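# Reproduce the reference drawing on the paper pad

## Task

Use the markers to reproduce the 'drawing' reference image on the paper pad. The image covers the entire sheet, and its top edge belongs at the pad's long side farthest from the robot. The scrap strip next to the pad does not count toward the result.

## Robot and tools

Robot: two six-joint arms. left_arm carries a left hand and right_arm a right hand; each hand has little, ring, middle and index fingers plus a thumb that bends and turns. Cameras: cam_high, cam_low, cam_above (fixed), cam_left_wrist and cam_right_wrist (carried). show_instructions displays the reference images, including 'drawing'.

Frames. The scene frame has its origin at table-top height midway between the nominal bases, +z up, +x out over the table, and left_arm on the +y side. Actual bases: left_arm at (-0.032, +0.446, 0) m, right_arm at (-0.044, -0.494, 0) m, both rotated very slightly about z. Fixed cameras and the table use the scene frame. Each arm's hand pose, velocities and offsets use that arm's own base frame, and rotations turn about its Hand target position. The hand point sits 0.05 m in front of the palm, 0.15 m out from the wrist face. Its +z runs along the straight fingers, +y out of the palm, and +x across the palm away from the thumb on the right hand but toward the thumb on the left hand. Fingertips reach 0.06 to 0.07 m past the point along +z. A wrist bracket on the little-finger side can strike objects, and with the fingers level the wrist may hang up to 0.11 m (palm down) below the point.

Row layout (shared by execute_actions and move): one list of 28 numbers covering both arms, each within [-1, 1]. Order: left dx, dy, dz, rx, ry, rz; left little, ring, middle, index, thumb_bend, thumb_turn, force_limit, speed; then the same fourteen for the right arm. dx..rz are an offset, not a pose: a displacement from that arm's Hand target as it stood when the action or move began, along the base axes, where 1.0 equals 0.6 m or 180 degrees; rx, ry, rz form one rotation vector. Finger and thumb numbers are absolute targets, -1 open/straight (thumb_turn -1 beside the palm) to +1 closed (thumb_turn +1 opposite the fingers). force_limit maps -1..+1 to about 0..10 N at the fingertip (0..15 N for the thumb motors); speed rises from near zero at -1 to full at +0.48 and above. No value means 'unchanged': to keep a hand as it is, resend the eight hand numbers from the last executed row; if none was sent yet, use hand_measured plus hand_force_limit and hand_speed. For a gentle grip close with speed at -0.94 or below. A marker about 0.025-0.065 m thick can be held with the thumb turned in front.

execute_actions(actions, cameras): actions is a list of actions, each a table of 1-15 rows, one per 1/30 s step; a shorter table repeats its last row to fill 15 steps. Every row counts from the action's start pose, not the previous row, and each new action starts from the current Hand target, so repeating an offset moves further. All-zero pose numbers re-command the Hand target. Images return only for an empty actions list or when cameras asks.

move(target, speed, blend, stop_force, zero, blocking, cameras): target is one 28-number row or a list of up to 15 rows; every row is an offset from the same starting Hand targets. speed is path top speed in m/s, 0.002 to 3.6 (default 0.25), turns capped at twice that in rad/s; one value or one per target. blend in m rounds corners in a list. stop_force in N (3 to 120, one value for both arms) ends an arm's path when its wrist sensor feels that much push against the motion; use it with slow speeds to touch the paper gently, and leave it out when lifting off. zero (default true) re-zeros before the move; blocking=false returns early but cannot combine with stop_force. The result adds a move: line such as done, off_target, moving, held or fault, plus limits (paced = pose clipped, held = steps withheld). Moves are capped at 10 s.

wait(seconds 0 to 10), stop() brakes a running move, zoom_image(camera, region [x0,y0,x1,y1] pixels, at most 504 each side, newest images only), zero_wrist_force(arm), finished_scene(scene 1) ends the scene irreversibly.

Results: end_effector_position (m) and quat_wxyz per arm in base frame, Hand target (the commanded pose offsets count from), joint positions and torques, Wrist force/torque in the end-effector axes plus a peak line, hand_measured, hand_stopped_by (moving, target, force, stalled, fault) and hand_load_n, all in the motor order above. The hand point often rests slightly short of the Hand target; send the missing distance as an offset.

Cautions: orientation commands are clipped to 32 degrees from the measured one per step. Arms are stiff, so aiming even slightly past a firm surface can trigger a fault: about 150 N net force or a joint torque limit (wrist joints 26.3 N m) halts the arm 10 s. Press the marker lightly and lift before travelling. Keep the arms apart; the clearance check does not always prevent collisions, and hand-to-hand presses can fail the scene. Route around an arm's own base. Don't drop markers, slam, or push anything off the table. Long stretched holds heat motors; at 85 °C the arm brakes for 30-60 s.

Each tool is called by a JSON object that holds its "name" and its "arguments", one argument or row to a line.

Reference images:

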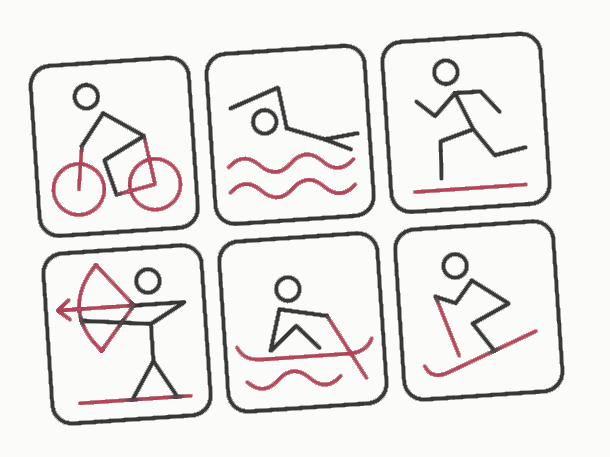

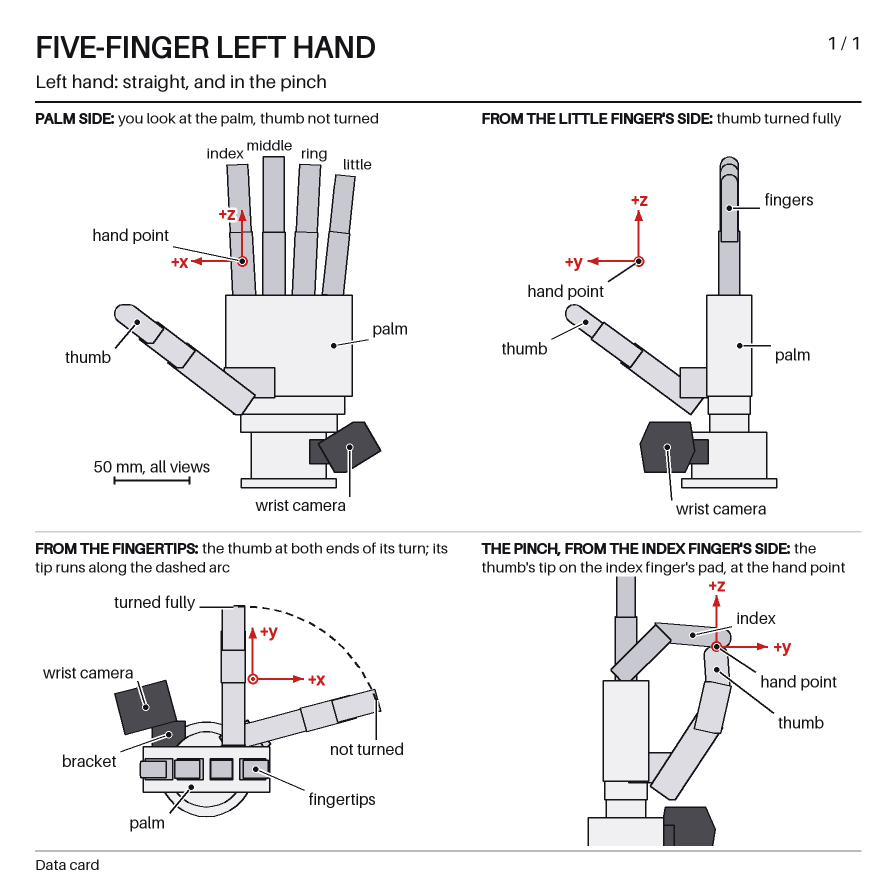

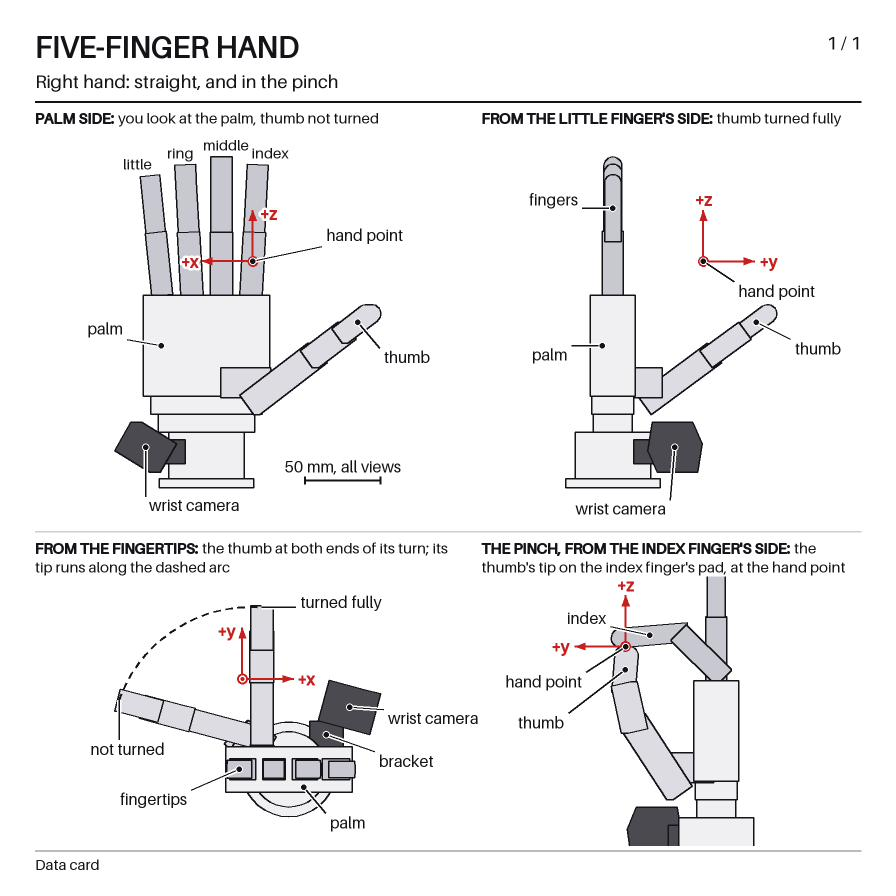

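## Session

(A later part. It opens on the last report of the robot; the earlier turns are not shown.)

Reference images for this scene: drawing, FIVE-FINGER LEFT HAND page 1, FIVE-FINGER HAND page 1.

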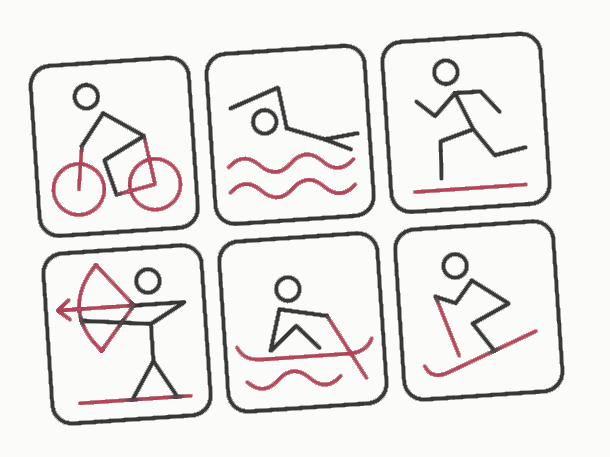

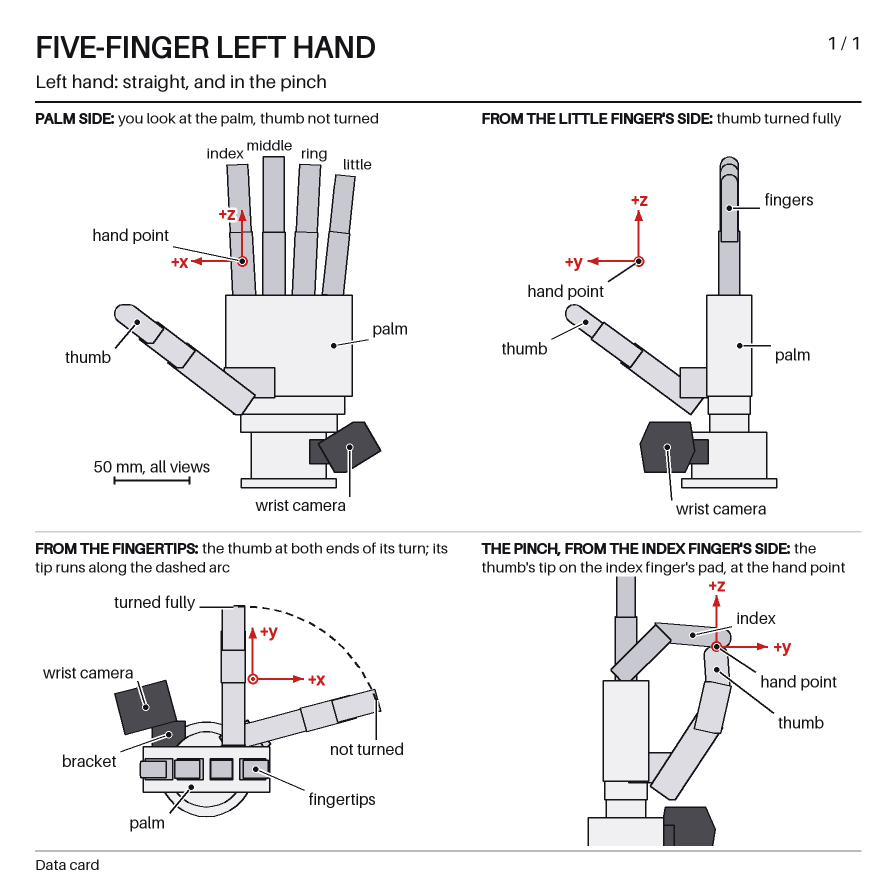

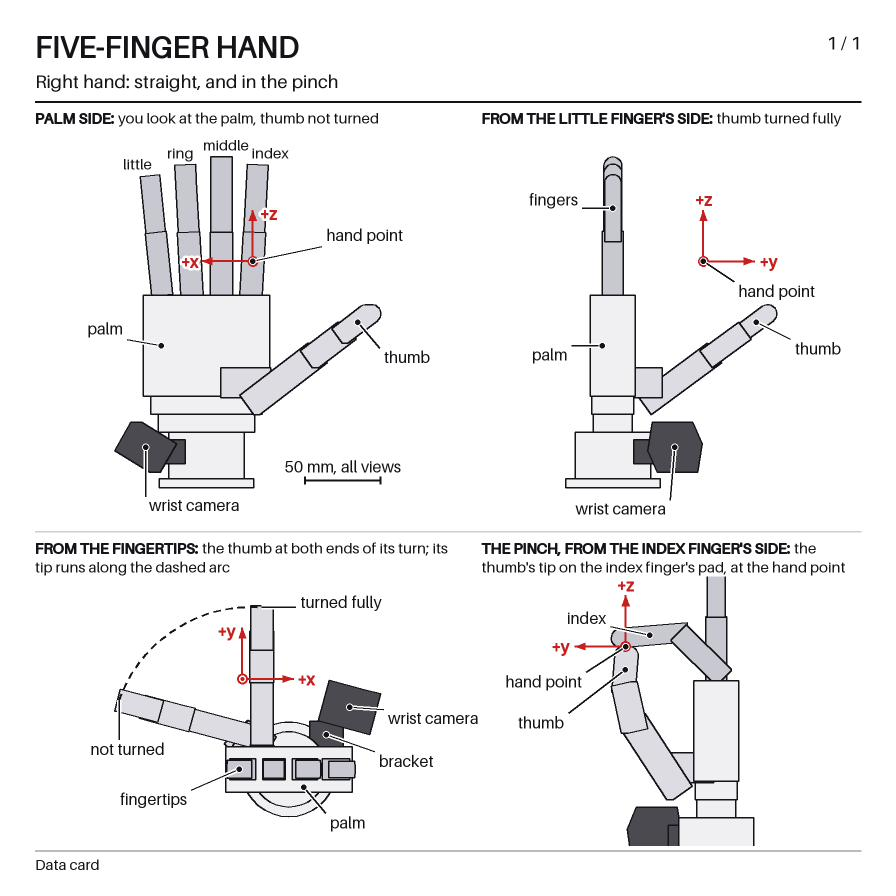

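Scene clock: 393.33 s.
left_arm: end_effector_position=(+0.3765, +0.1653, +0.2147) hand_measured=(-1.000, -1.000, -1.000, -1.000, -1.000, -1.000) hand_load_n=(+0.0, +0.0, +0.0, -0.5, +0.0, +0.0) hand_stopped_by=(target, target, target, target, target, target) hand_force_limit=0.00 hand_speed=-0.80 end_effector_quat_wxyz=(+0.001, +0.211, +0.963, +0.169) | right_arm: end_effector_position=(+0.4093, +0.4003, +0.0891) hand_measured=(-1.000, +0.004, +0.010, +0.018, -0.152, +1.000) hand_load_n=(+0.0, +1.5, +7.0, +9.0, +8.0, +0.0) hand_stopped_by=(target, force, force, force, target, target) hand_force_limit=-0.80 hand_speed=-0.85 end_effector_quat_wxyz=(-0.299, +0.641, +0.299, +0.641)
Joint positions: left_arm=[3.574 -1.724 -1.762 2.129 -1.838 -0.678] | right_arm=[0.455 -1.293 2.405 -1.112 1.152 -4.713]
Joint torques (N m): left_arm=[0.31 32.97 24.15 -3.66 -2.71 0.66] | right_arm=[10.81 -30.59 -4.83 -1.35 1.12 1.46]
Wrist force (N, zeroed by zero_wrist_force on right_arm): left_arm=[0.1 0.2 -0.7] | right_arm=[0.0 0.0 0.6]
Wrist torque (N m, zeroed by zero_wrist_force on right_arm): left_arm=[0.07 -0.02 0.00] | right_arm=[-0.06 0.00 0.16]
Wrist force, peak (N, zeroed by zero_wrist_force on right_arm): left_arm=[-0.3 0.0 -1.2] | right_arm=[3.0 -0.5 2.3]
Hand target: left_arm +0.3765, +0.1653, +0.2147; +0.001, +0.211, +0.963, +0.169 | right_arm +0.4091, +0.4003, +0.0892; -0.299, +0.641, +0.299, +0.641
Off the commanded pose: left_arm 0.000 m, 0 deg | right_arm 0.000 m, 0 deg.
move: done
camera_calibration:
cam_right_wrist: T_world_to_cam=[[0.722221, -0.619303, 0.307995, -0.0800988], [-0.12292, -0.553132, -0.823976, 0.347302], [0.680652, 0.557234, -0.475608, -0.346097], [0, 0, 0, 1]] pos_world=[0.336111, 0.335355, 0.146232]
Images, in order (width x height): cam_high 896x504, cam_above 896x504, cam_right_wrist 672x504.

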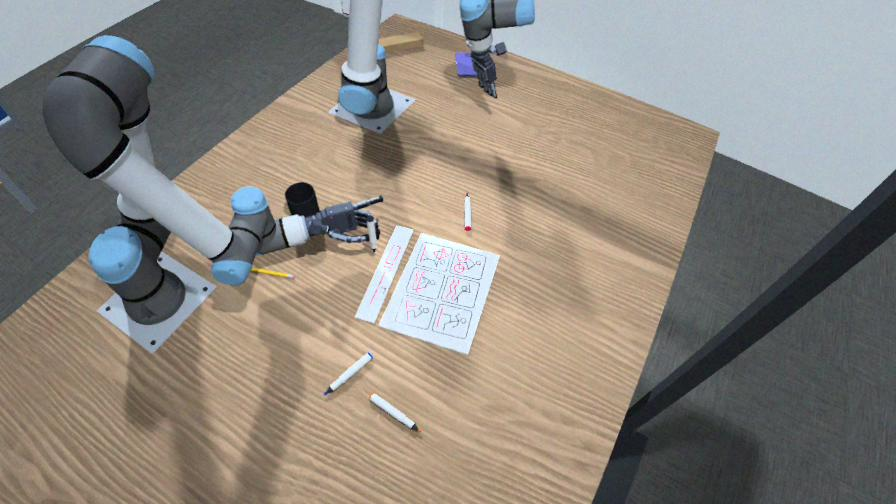

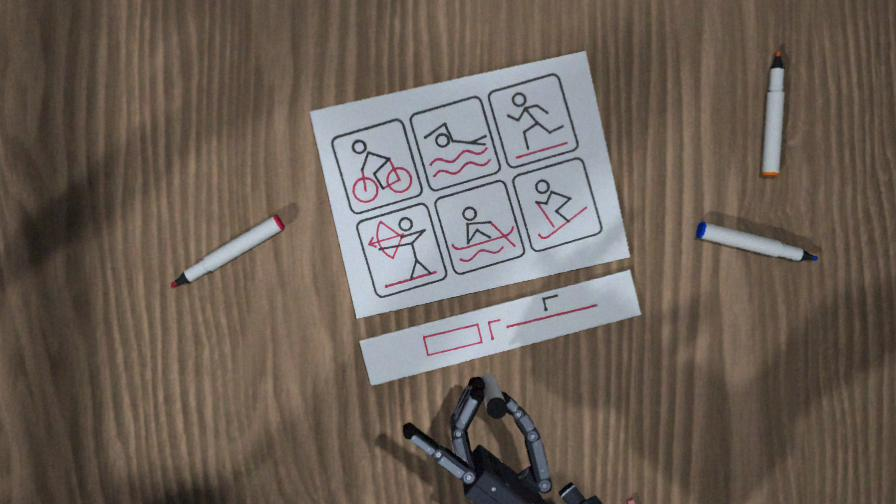

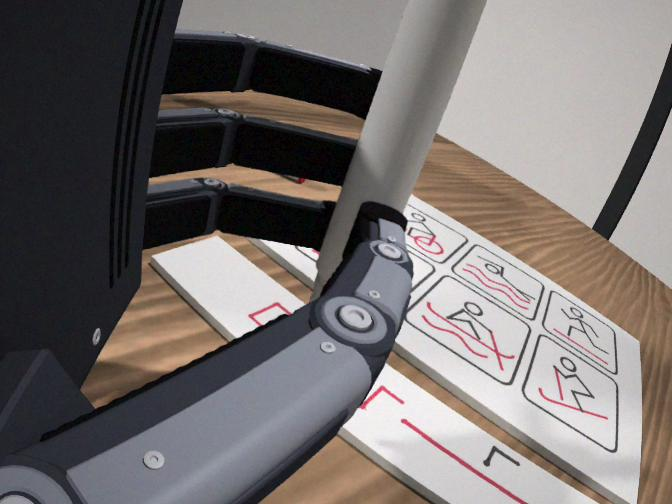

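{"name": "move", "arguments": {
  "target": [
    [0,0,0,0,0,0,-1,-1,-1,-1,-1,-1,0,-0.8,0.3,-0.16,0.04,0.2387,0.4412,-0.0736,-1,0.5,0.6,0.6,-0.15,1,-0.8,-0.85],
    [0,0,0,0,0,0,-1,-1,-1,-1,-1,-1,0,-0.8,0.68067,-0.36033,-0.04,0.2387,0.4412,-0.0736,-1,0.5,0.6,0.6,-0.15,1,-0.8,-0.85]
  ],
  "speed": 0.3,
  "blend": [0.04,0]
}}

{"name": "move", "arguments": {
  "target": [
    [0,0,0,0,0,0,-1,-1,-1,-1,-1,-1,0,-0.8,0,0,-0.065,0,0,0,-1,0.5,0.6,0.6,-0.15,1,-0.8,-0.85]
  ],
  "speed": 0.1,
  "cameras": ["cam_high","cam_right_wrist"]
}}

{"name": "move", "arguments": {
  "target": [
    [0,0,0,0,0,0,-1,-1,-1,-1,-1,-1,0,-0.8,0,0,-0.016,0,0,0,-1,0.5,0.6,0.6,-0.15,1,-0.8,-0.85]
  ],
  "speed": 0.012,
  "stop_force": 3
}}

Scene clock: 399.30 s.
left_arm: end_effector_position=(+0.3765, +0.1653, +0.2147) hand_measured=(-1.000, -1.000, -1.000, -1.000, -1.000, -1.000) hand_load_n=(+0.0, +0.0, +0.0, +0.0, +0.0, +0.0) hand_stopped_by=(target, target, target, target, target, target) hand_force_limit=0.00 hand_speed=-0.80 end_effector_quat_wxyz=(+0.001, +0.211, +0.963, +0.169) | right_arm: end_effector_position=(+0.8176, +0.1841, +0.0652) hand_measured=(-1.000, +0.004, +0.010, +0.018, -0.152, +1.000) hand_load_n=(+0.0, +1.0, +7.0, +9.5, +8.0, +0.0) hand_stopped_by=(target, force, force, force, target, target) hand_force_limit=-0.80 hand_speed=-0.85 end_effector_quat_wxyz=(-0.544, +0.777, -0.259, +0.181)
Joint positions: left_arm=[3.574 -1.724 -1.762 2.129 -1.838 -0.678] | right_arm=[-0.196 -0.467 0.648 0.519 0.56 -3.762]
Joint torques (N m): left_arm=[0.49 33.15 24.66 -3.65 -2.65 0.57] | right_arm=[10.56 -58.54 -26.54 1.7 0.15 1.42]
Wrist force (N, zeroed by zero_wrist_force on right_arm): left_arm=[-0.2 0.0 -0.7] | right_arm=[2.5 2.4 1.4]
Wrist torque (N m, zeroed by zero_wrist_force on right_arm): left_arm=[0.04 0.02 -0.01] | right_arm=[0.00 -0.22 0.29]
Wrist force, peak (N, zeroed by zero_wrist_force on right_arm): left_arm=[-0.2 0.1 -1.2] | right_arm=[4.5 3.3 1.7]
Hand target: left_arm +0.3765, +0.1653, +0.2147; +0.001, +0.211, +0.963, +0.169 | right_arm +0.8175, +0.1841, +0.0652; -0.544, +0.777, -0.259, +0.181
Off the commanded pose: left_arm 0.000 m, 0 deg | right_arm 0.000 m, 0 deg.
move: done

Scene clock: 400.07 s.
left_arm: end_effector_position=(+0.3765, +0.1653, +0.2147) hand_measured=(-1.000, -1.000, -1.000, -1.000, -1.000, -1.000) hand_load_n=(+0.0, +0.0, +0.0, +0.0, -0.5, +0.0) hand_stopped_by=(target, target, target, target, target, target) hand_force_limit=0.00 hand_speed=-0.80 end_effector_quat_wxyz=(+0.001, +0.211, +0.963, +0.169) | right_arm: end_effector_position=(+0.8175, +0.1841, +0.0261) hand_measured=(-1.000, +0.004, +0.010, +0.018, -0.152, +1.000) hand_load_n=(+0.0, +1.5, +7.0, +9.5, +8.0, +0.0) hand_stopped_by=(target, force, force, force, target, target) hand_force_limit=-0.80 hand_speed=-0.85 end_effector_quat_wxyz=(-0.544, +0.777, -0.259, +0.181)
Joint positions: left_arm=[3.574 -1.724 -1.762 2.129 -1.838 -0.678] | right_arm=[-0.196 -0.436 0.687 0.449 0.56 -3.762]
Joint torques (N m): left_arm=[-0.49 32.79 24.27 -3.67 -2.71 0.64] | right_arm=[11.44 -67.99 -26.27 2.76 -1.01 1.85]
Wrist force (N, zeroed by zero_wrist_force on right_arm): left_arm=[-0.3 0.3 -0.8] | right_arm=[2.7 2.9 1.4]
Wrist torque (N m, zeroed by zero_wrist_force on right_arm): left_arm=[0.09 0.02 -0.02] | right_arm=[0.09 -0.24 0.32]
Wrist force, peak (N, zeroed by zero_wrist_force on right_arm): left_arm=[0.0 0.4 -1.1] | right_arm=[2.6 3.7 1.7]
Hand target: left_arm +0.3765, +0.1653, +0.2147; +0.001, +0.211, +0.963, +0.169 | right_arm +0.8175, +0.1841, +0.0262; -0.544, +0.777, -0.259, +0.181
Off the commanded pose: left_arm 0.000 m, 0 deg | right_arm 0.000 m, 0 deg.
move: done
camera_calibration:
cam_right_wrist: T_world_to_cam=[[0.0450208, -0.452716, -0.890517, 0.0648366], [-0.996315, 0.0447941, -0.0731416, 0.810321], [0.0730023, 0.890529, -0.449032, -0.0989021], [0, 0, 0, 1]] pos_world=[0.811637, 0.0811301, 0.0725962]
Images, in order (width x height): cam_high 896x504, cam_right_wrist 672x504.

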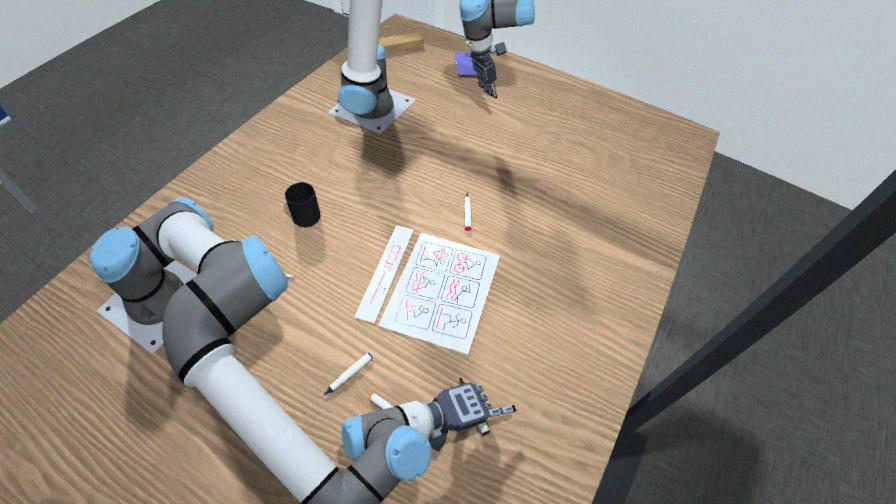

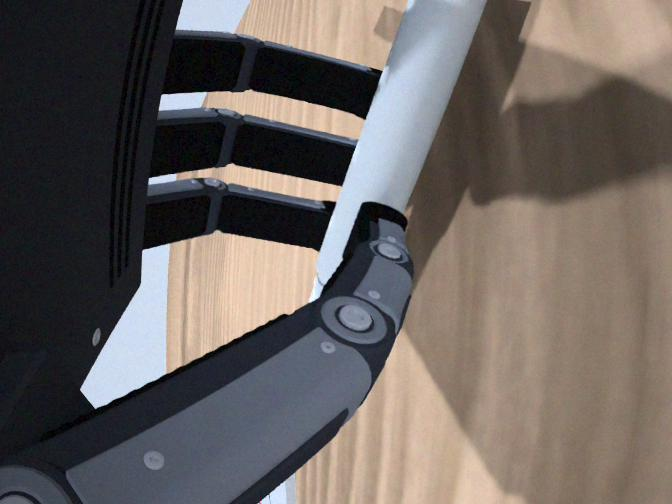

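Scene clock: 401.87 s.
left_arm: end_effector_position=(+0.3765, +0.1653, +0.2147) hand_measured=(-1.000, -1.000, -1.000, -1.000, -1.000, -1.000) hand_load_n=(+0.0, +0.0, +0.0, +0.0, +0.0, +0.0) hand_stopped_by=(target, target, target, target, target, target) hand_force_limit=0.00 hand_speed=-0.80 end_effector_quat_wxyz=(+0.001, +0.211, +0.963, +0.169) | right_arm: end_effector_position=(+0.8175, +0.1841, +0.0173) hand_measured=(-1.000, +0.004, +0.010, +0.018, -0.152, +1.000) hand_load_n=(+0.0, +1.0, +7.0, +9.5, +8.5, +0.0) hand_stopped_by=(target, force, force, force, target, target) hand_force_limit=-0.80 hand_speed=-0.85 end_effector_quat_wxyz=(-0.544, +0.777, -0.259, +0.181)
Joint positions: left_arm=[3.574 -1.724 -1.762 2.129 -1.838 -0.678] | right_arm=[-0.196 -0.427 0.693 0.435 0.56 -3.762]
Joint torques (N m): left_arm=[-0.22 32.77 24.83 -3.61 -2.79 0.69] | right_arm=[11.01 -67.09 -25.58 3.06 -0.2 -0.28]
Wrist force (N, zeroed by zero_wrist_force on right_arm): left_arm=[-0.2 0.0 -0.7] | right_arm=[2.7 0.7 0.6]
Wrist torque (N m, zeroed by zero_wrist_force on right_arm): left_arm=[0.04 0.02 -0.01] | right_arm=[0.05 -0.20 0.26]
Wrist force, peak (N, zeroed by zero_wrist_force on right_arm): left_arm=[-0.1 0.2 -1.1] | right_arm=[2.2 -5.2 -2.9]
Hand target: left_arm +0.3765, +0.1653, +0.2147; +0.001, +0.211, +0.963, +0.169 | right_arm +0.8175, +0.1841, +0.0173; -0.544, +0.777, -0.259, +0.181 (not the last commanded pose)
Off the commanded pose: left_arm 0.000 m, 0 deg | right_arm 0.001 m, 0 deg.
move: contact (right_arm)

{"name": "move", "arguments": {
  "target": [
    [0,0,0,0,0,0,-1,-1,-1,-1,-1,-1,0,-0.8,0,0,0.001,0,0,0,-1,-0.3,-0.25,-0.25,-0.15,1,0,-0.6]
  ],
  "cameras": ["cam_above","cam_high"]
}}

Scene clock: 403.83 s.
left_arm: end_effector_position=(+0.3765, +0.1653, +0.2147) hand_measured=(-1.000, -1.000, -1.000, -1.000, -1.000, -1.000) hand_load_n=(+0.0, +0.0, +0.0, +0.0, +0.0, +0.0) hand_stopped_by=(target, target, target, target, target, target) hand_force_limit=0.00 hand_speed=-0.80 end_effector_quat_wxyz=(+0.001, +0.211, +0.963, +0.169) | right_arm: end_effector_position=(+0.8175, +0.1841, +0.0180) hand_measured=(-1.000, -0.300, -0.250, -0.250, -0.150, +1.000) hand_load_n=(+0.0, +0.0, +0.0, +0.0, +0.0, +0.0) hand_stopped_by=(target, target, target, target, target, target) hand_force_limit=0.00 hand_speed=-0.60 end_effector_quat_wxyz=(-0.544, +0.777, -0.259, +0.181)
Joint positions: left_arm=[3.574 -1.724 -1.762 2.129 -1.838 -0.678] | right_arm=[-0.196 -0.428 0.692 0.436 0.56 -3.762]
Joint torques (N m): left_arm=[-0.28 32.76 24.45 -3.57 -2.72 0.55] | right_arm=[10.69 -68.26 -25.76 2.81 -0.23 -0.16]
Wrist force (N, zeroed by zero_wrist_force on right_arm): left_arm=[-0.1 0.0 -0.8] | right_arm=[2.4 2.5 1.2]
Wrist torque (N m, zeroed by zero_wrist_force on right_arm): left_arm=[0.05 -0.01 0.00] | right_arm=[0.04 -0.19 0.28]
Wrist force, peak (N, zeroed by zero_wrist_force on right_arm): left_arm=[-0.1 0.4 -1.0] | right_arm=[2.6 3.0 1.5]
Hand target: left_arm +0.3765, +0.1653, +0.2147; +0.001, +0.211, +0.963, +0.169 | right_arm +0.8175, +0.1841, +0.0179; -0.544, +0.777, -0.259, +0.181
Off the commanded pose: left_arm 0.000 m, 0 deg | right_arm 0.000 m, 0 deg.
move: done
Images, in order (width x height): cam_high 896x504, cam_above 896x504.

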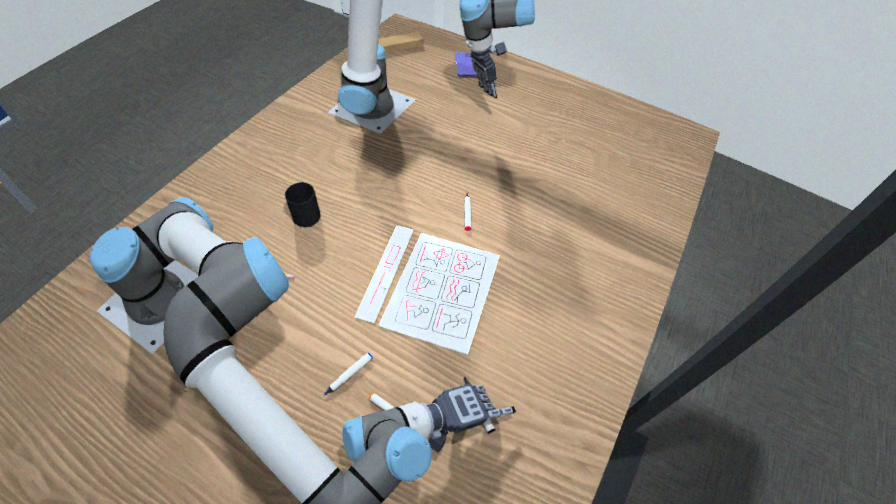

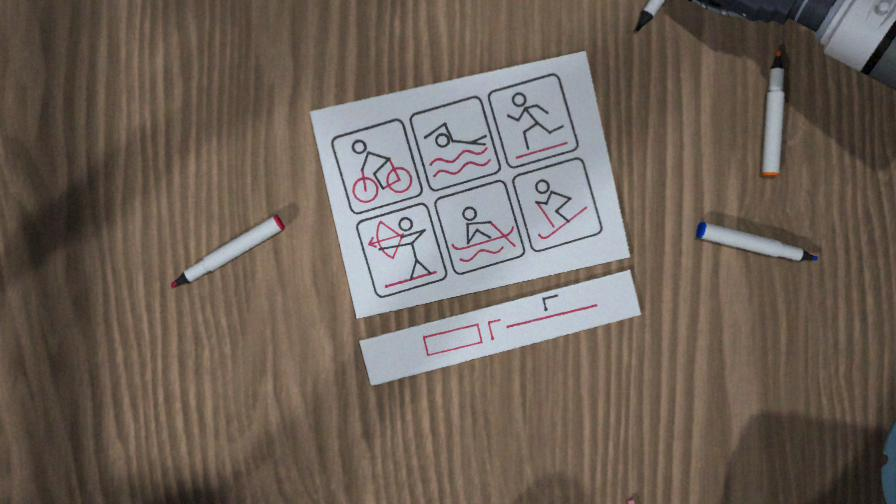

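{"name": "move", "arguments": {
  "target": [
    [0,0,0,0,0,0,-1,-1,-1,-1,-1,-1,0,-0.8,0,0,0.1,0,0,0,-1,-0.3,-0.25,-0.25,-0.15,1,0,-0.6],
    [0,0,0,0,0,0,-1,-1,-1,-1,-1,-1,0,-0.8,0,0,0.25,0,0,0,-1,-0.3,-0.25,-0.25,-0.15,1,0,-0.6],
    [0,0,0,0,0,0,-1,-1,-1,-1,-1,-1,0,-0.8,-0.15,-0.3,0.3,0,0,0,-1,-0.3,-0.25,-0.25,-0.15,1,0,-0.6]
  ],
  "speed": [0.06,0.15,0.2],
  "blend": [0.01,0.03,0],
  "cameras": ["cam_above","cam_high","cam_low"]
}}

Scene clock: 407.87 s.
left_arm: end_effector_position=(+0.3765, +0.1653, +0.2147) hand_measured=(-1.000, -1.000, -1.000, -1.000, -1.000, -1.000) hand_load_n=(+0.0, +0.0, +0.0, +0.0, +0.0, +0.0) hand_stopped_by=(target, target, target, target, target, target) hand_force_limit=0.00 hand_speed=-0.80 end_effector_quat_wxyz=(+0.001, +0.211, +0.963, +0.169) | right_arm: end_effector_position=(+0.7276, +0.0042, +0.1979) hand_measured=(-1.000, -0.300, -0.250, -0.250, -0.150, +1.000) hand_load_n=(+0.0, +0.0, +0.0, +0.0, +0.0, +0.0) hand_stopped_by=(target, target, target, target, target, target) hand_force_limit=0.00 hand_speed=-0.60 end_effector_quat_wxyz=(-0.544, +0.777, -0.259, +0.181)
Joint positions: left_arm=[3.574 -1.724 -1.762 2.129 -1.838 -0.678] | right_arm=[-0.496 -0.646 0.751 1.083 0.378 -4.304]
Joint torques (N m): left_arm=[-0.57 32.98 24 -3.73 -2.74 0.68] | right_arm=[-5.2 -63.18 -12.51 1.57 -0.93 -0.92]
Wrist force (N, zeroed by zero_wrist_force on right_arm): left_arm=[-0.3 0.1 -0.7] | right_arm=[3.0 2.5 1.7]
Wrist torque (N m, zeroed by zero_wrist_force on right_arm): left_arm=[0.06 0.04 -0.02] | right_arm=[0.03 -0.24 0.31]
Wrist force, peak (N, zeroed by zero_wrist_force on right_arm): left_arm=[-0.1 0.0 -1.2] | right_arm=[2.3 3.4 1.9]
Hand target: left_arm +0.3765, +0.1653, +0.2147; +0.001, +0.211, +0.963, +0.169 | right_arm +0.7275, +0.0041, +0.1979; -0.544, +0.777, -0.259, +0.181
Off the commanded pose: left_arm 0.000 m, 0 deg | right_arm 0.000 m, 0 deg.
move: done
Images, in order (width x height): cam_high 896x504, cam_low 896x504, cam_above 896x504.

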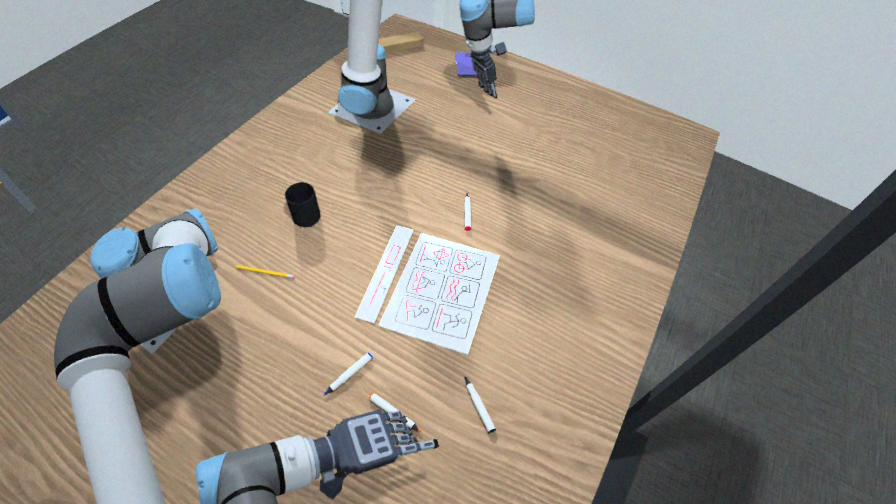

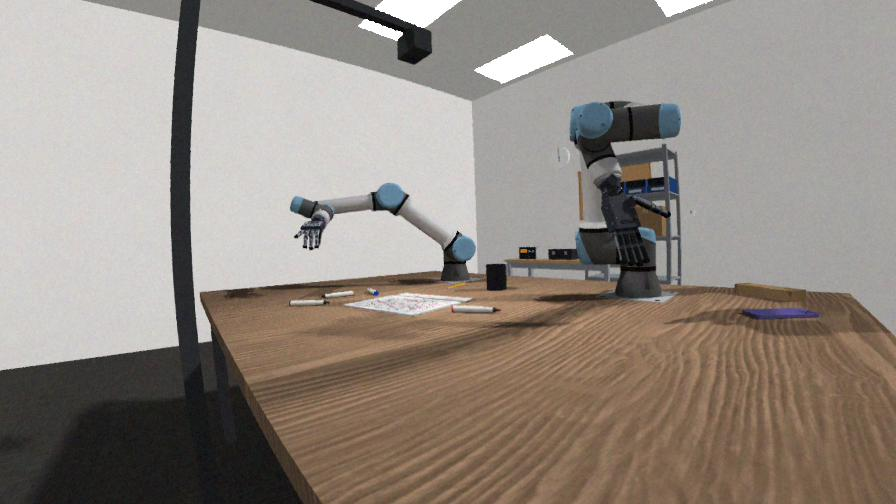

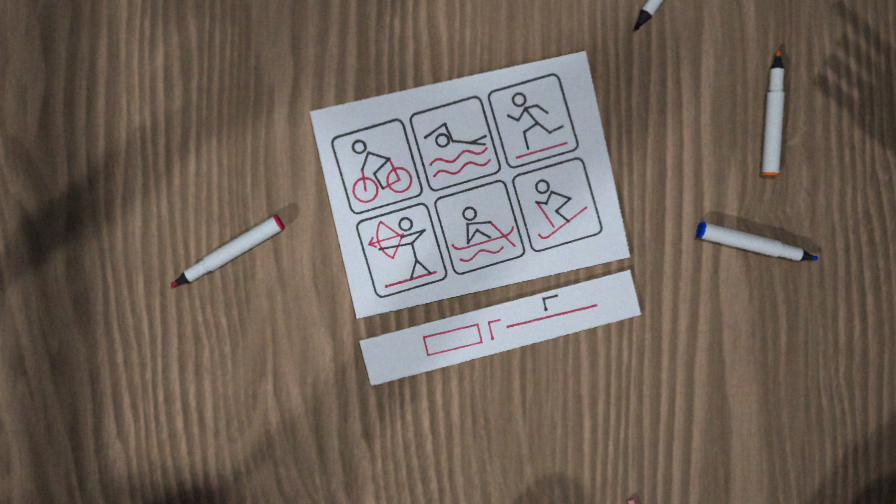

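{"name": "zoom_image", "arguments": {
  "camera": "cam_above",
  "region": [300, 40, 640, 330]
}}

Scaled by 1.482.

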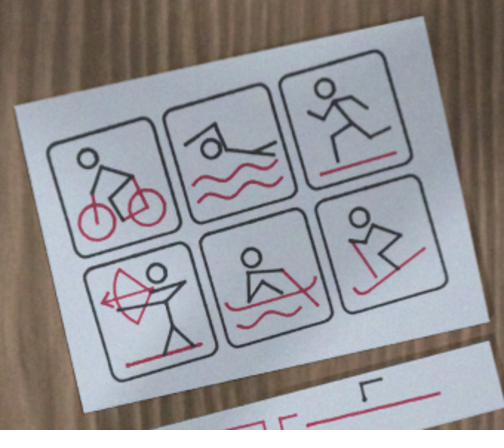

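{"name": "finished_scene", "arguments": {
  "scene": 1
}}

The scene is finished.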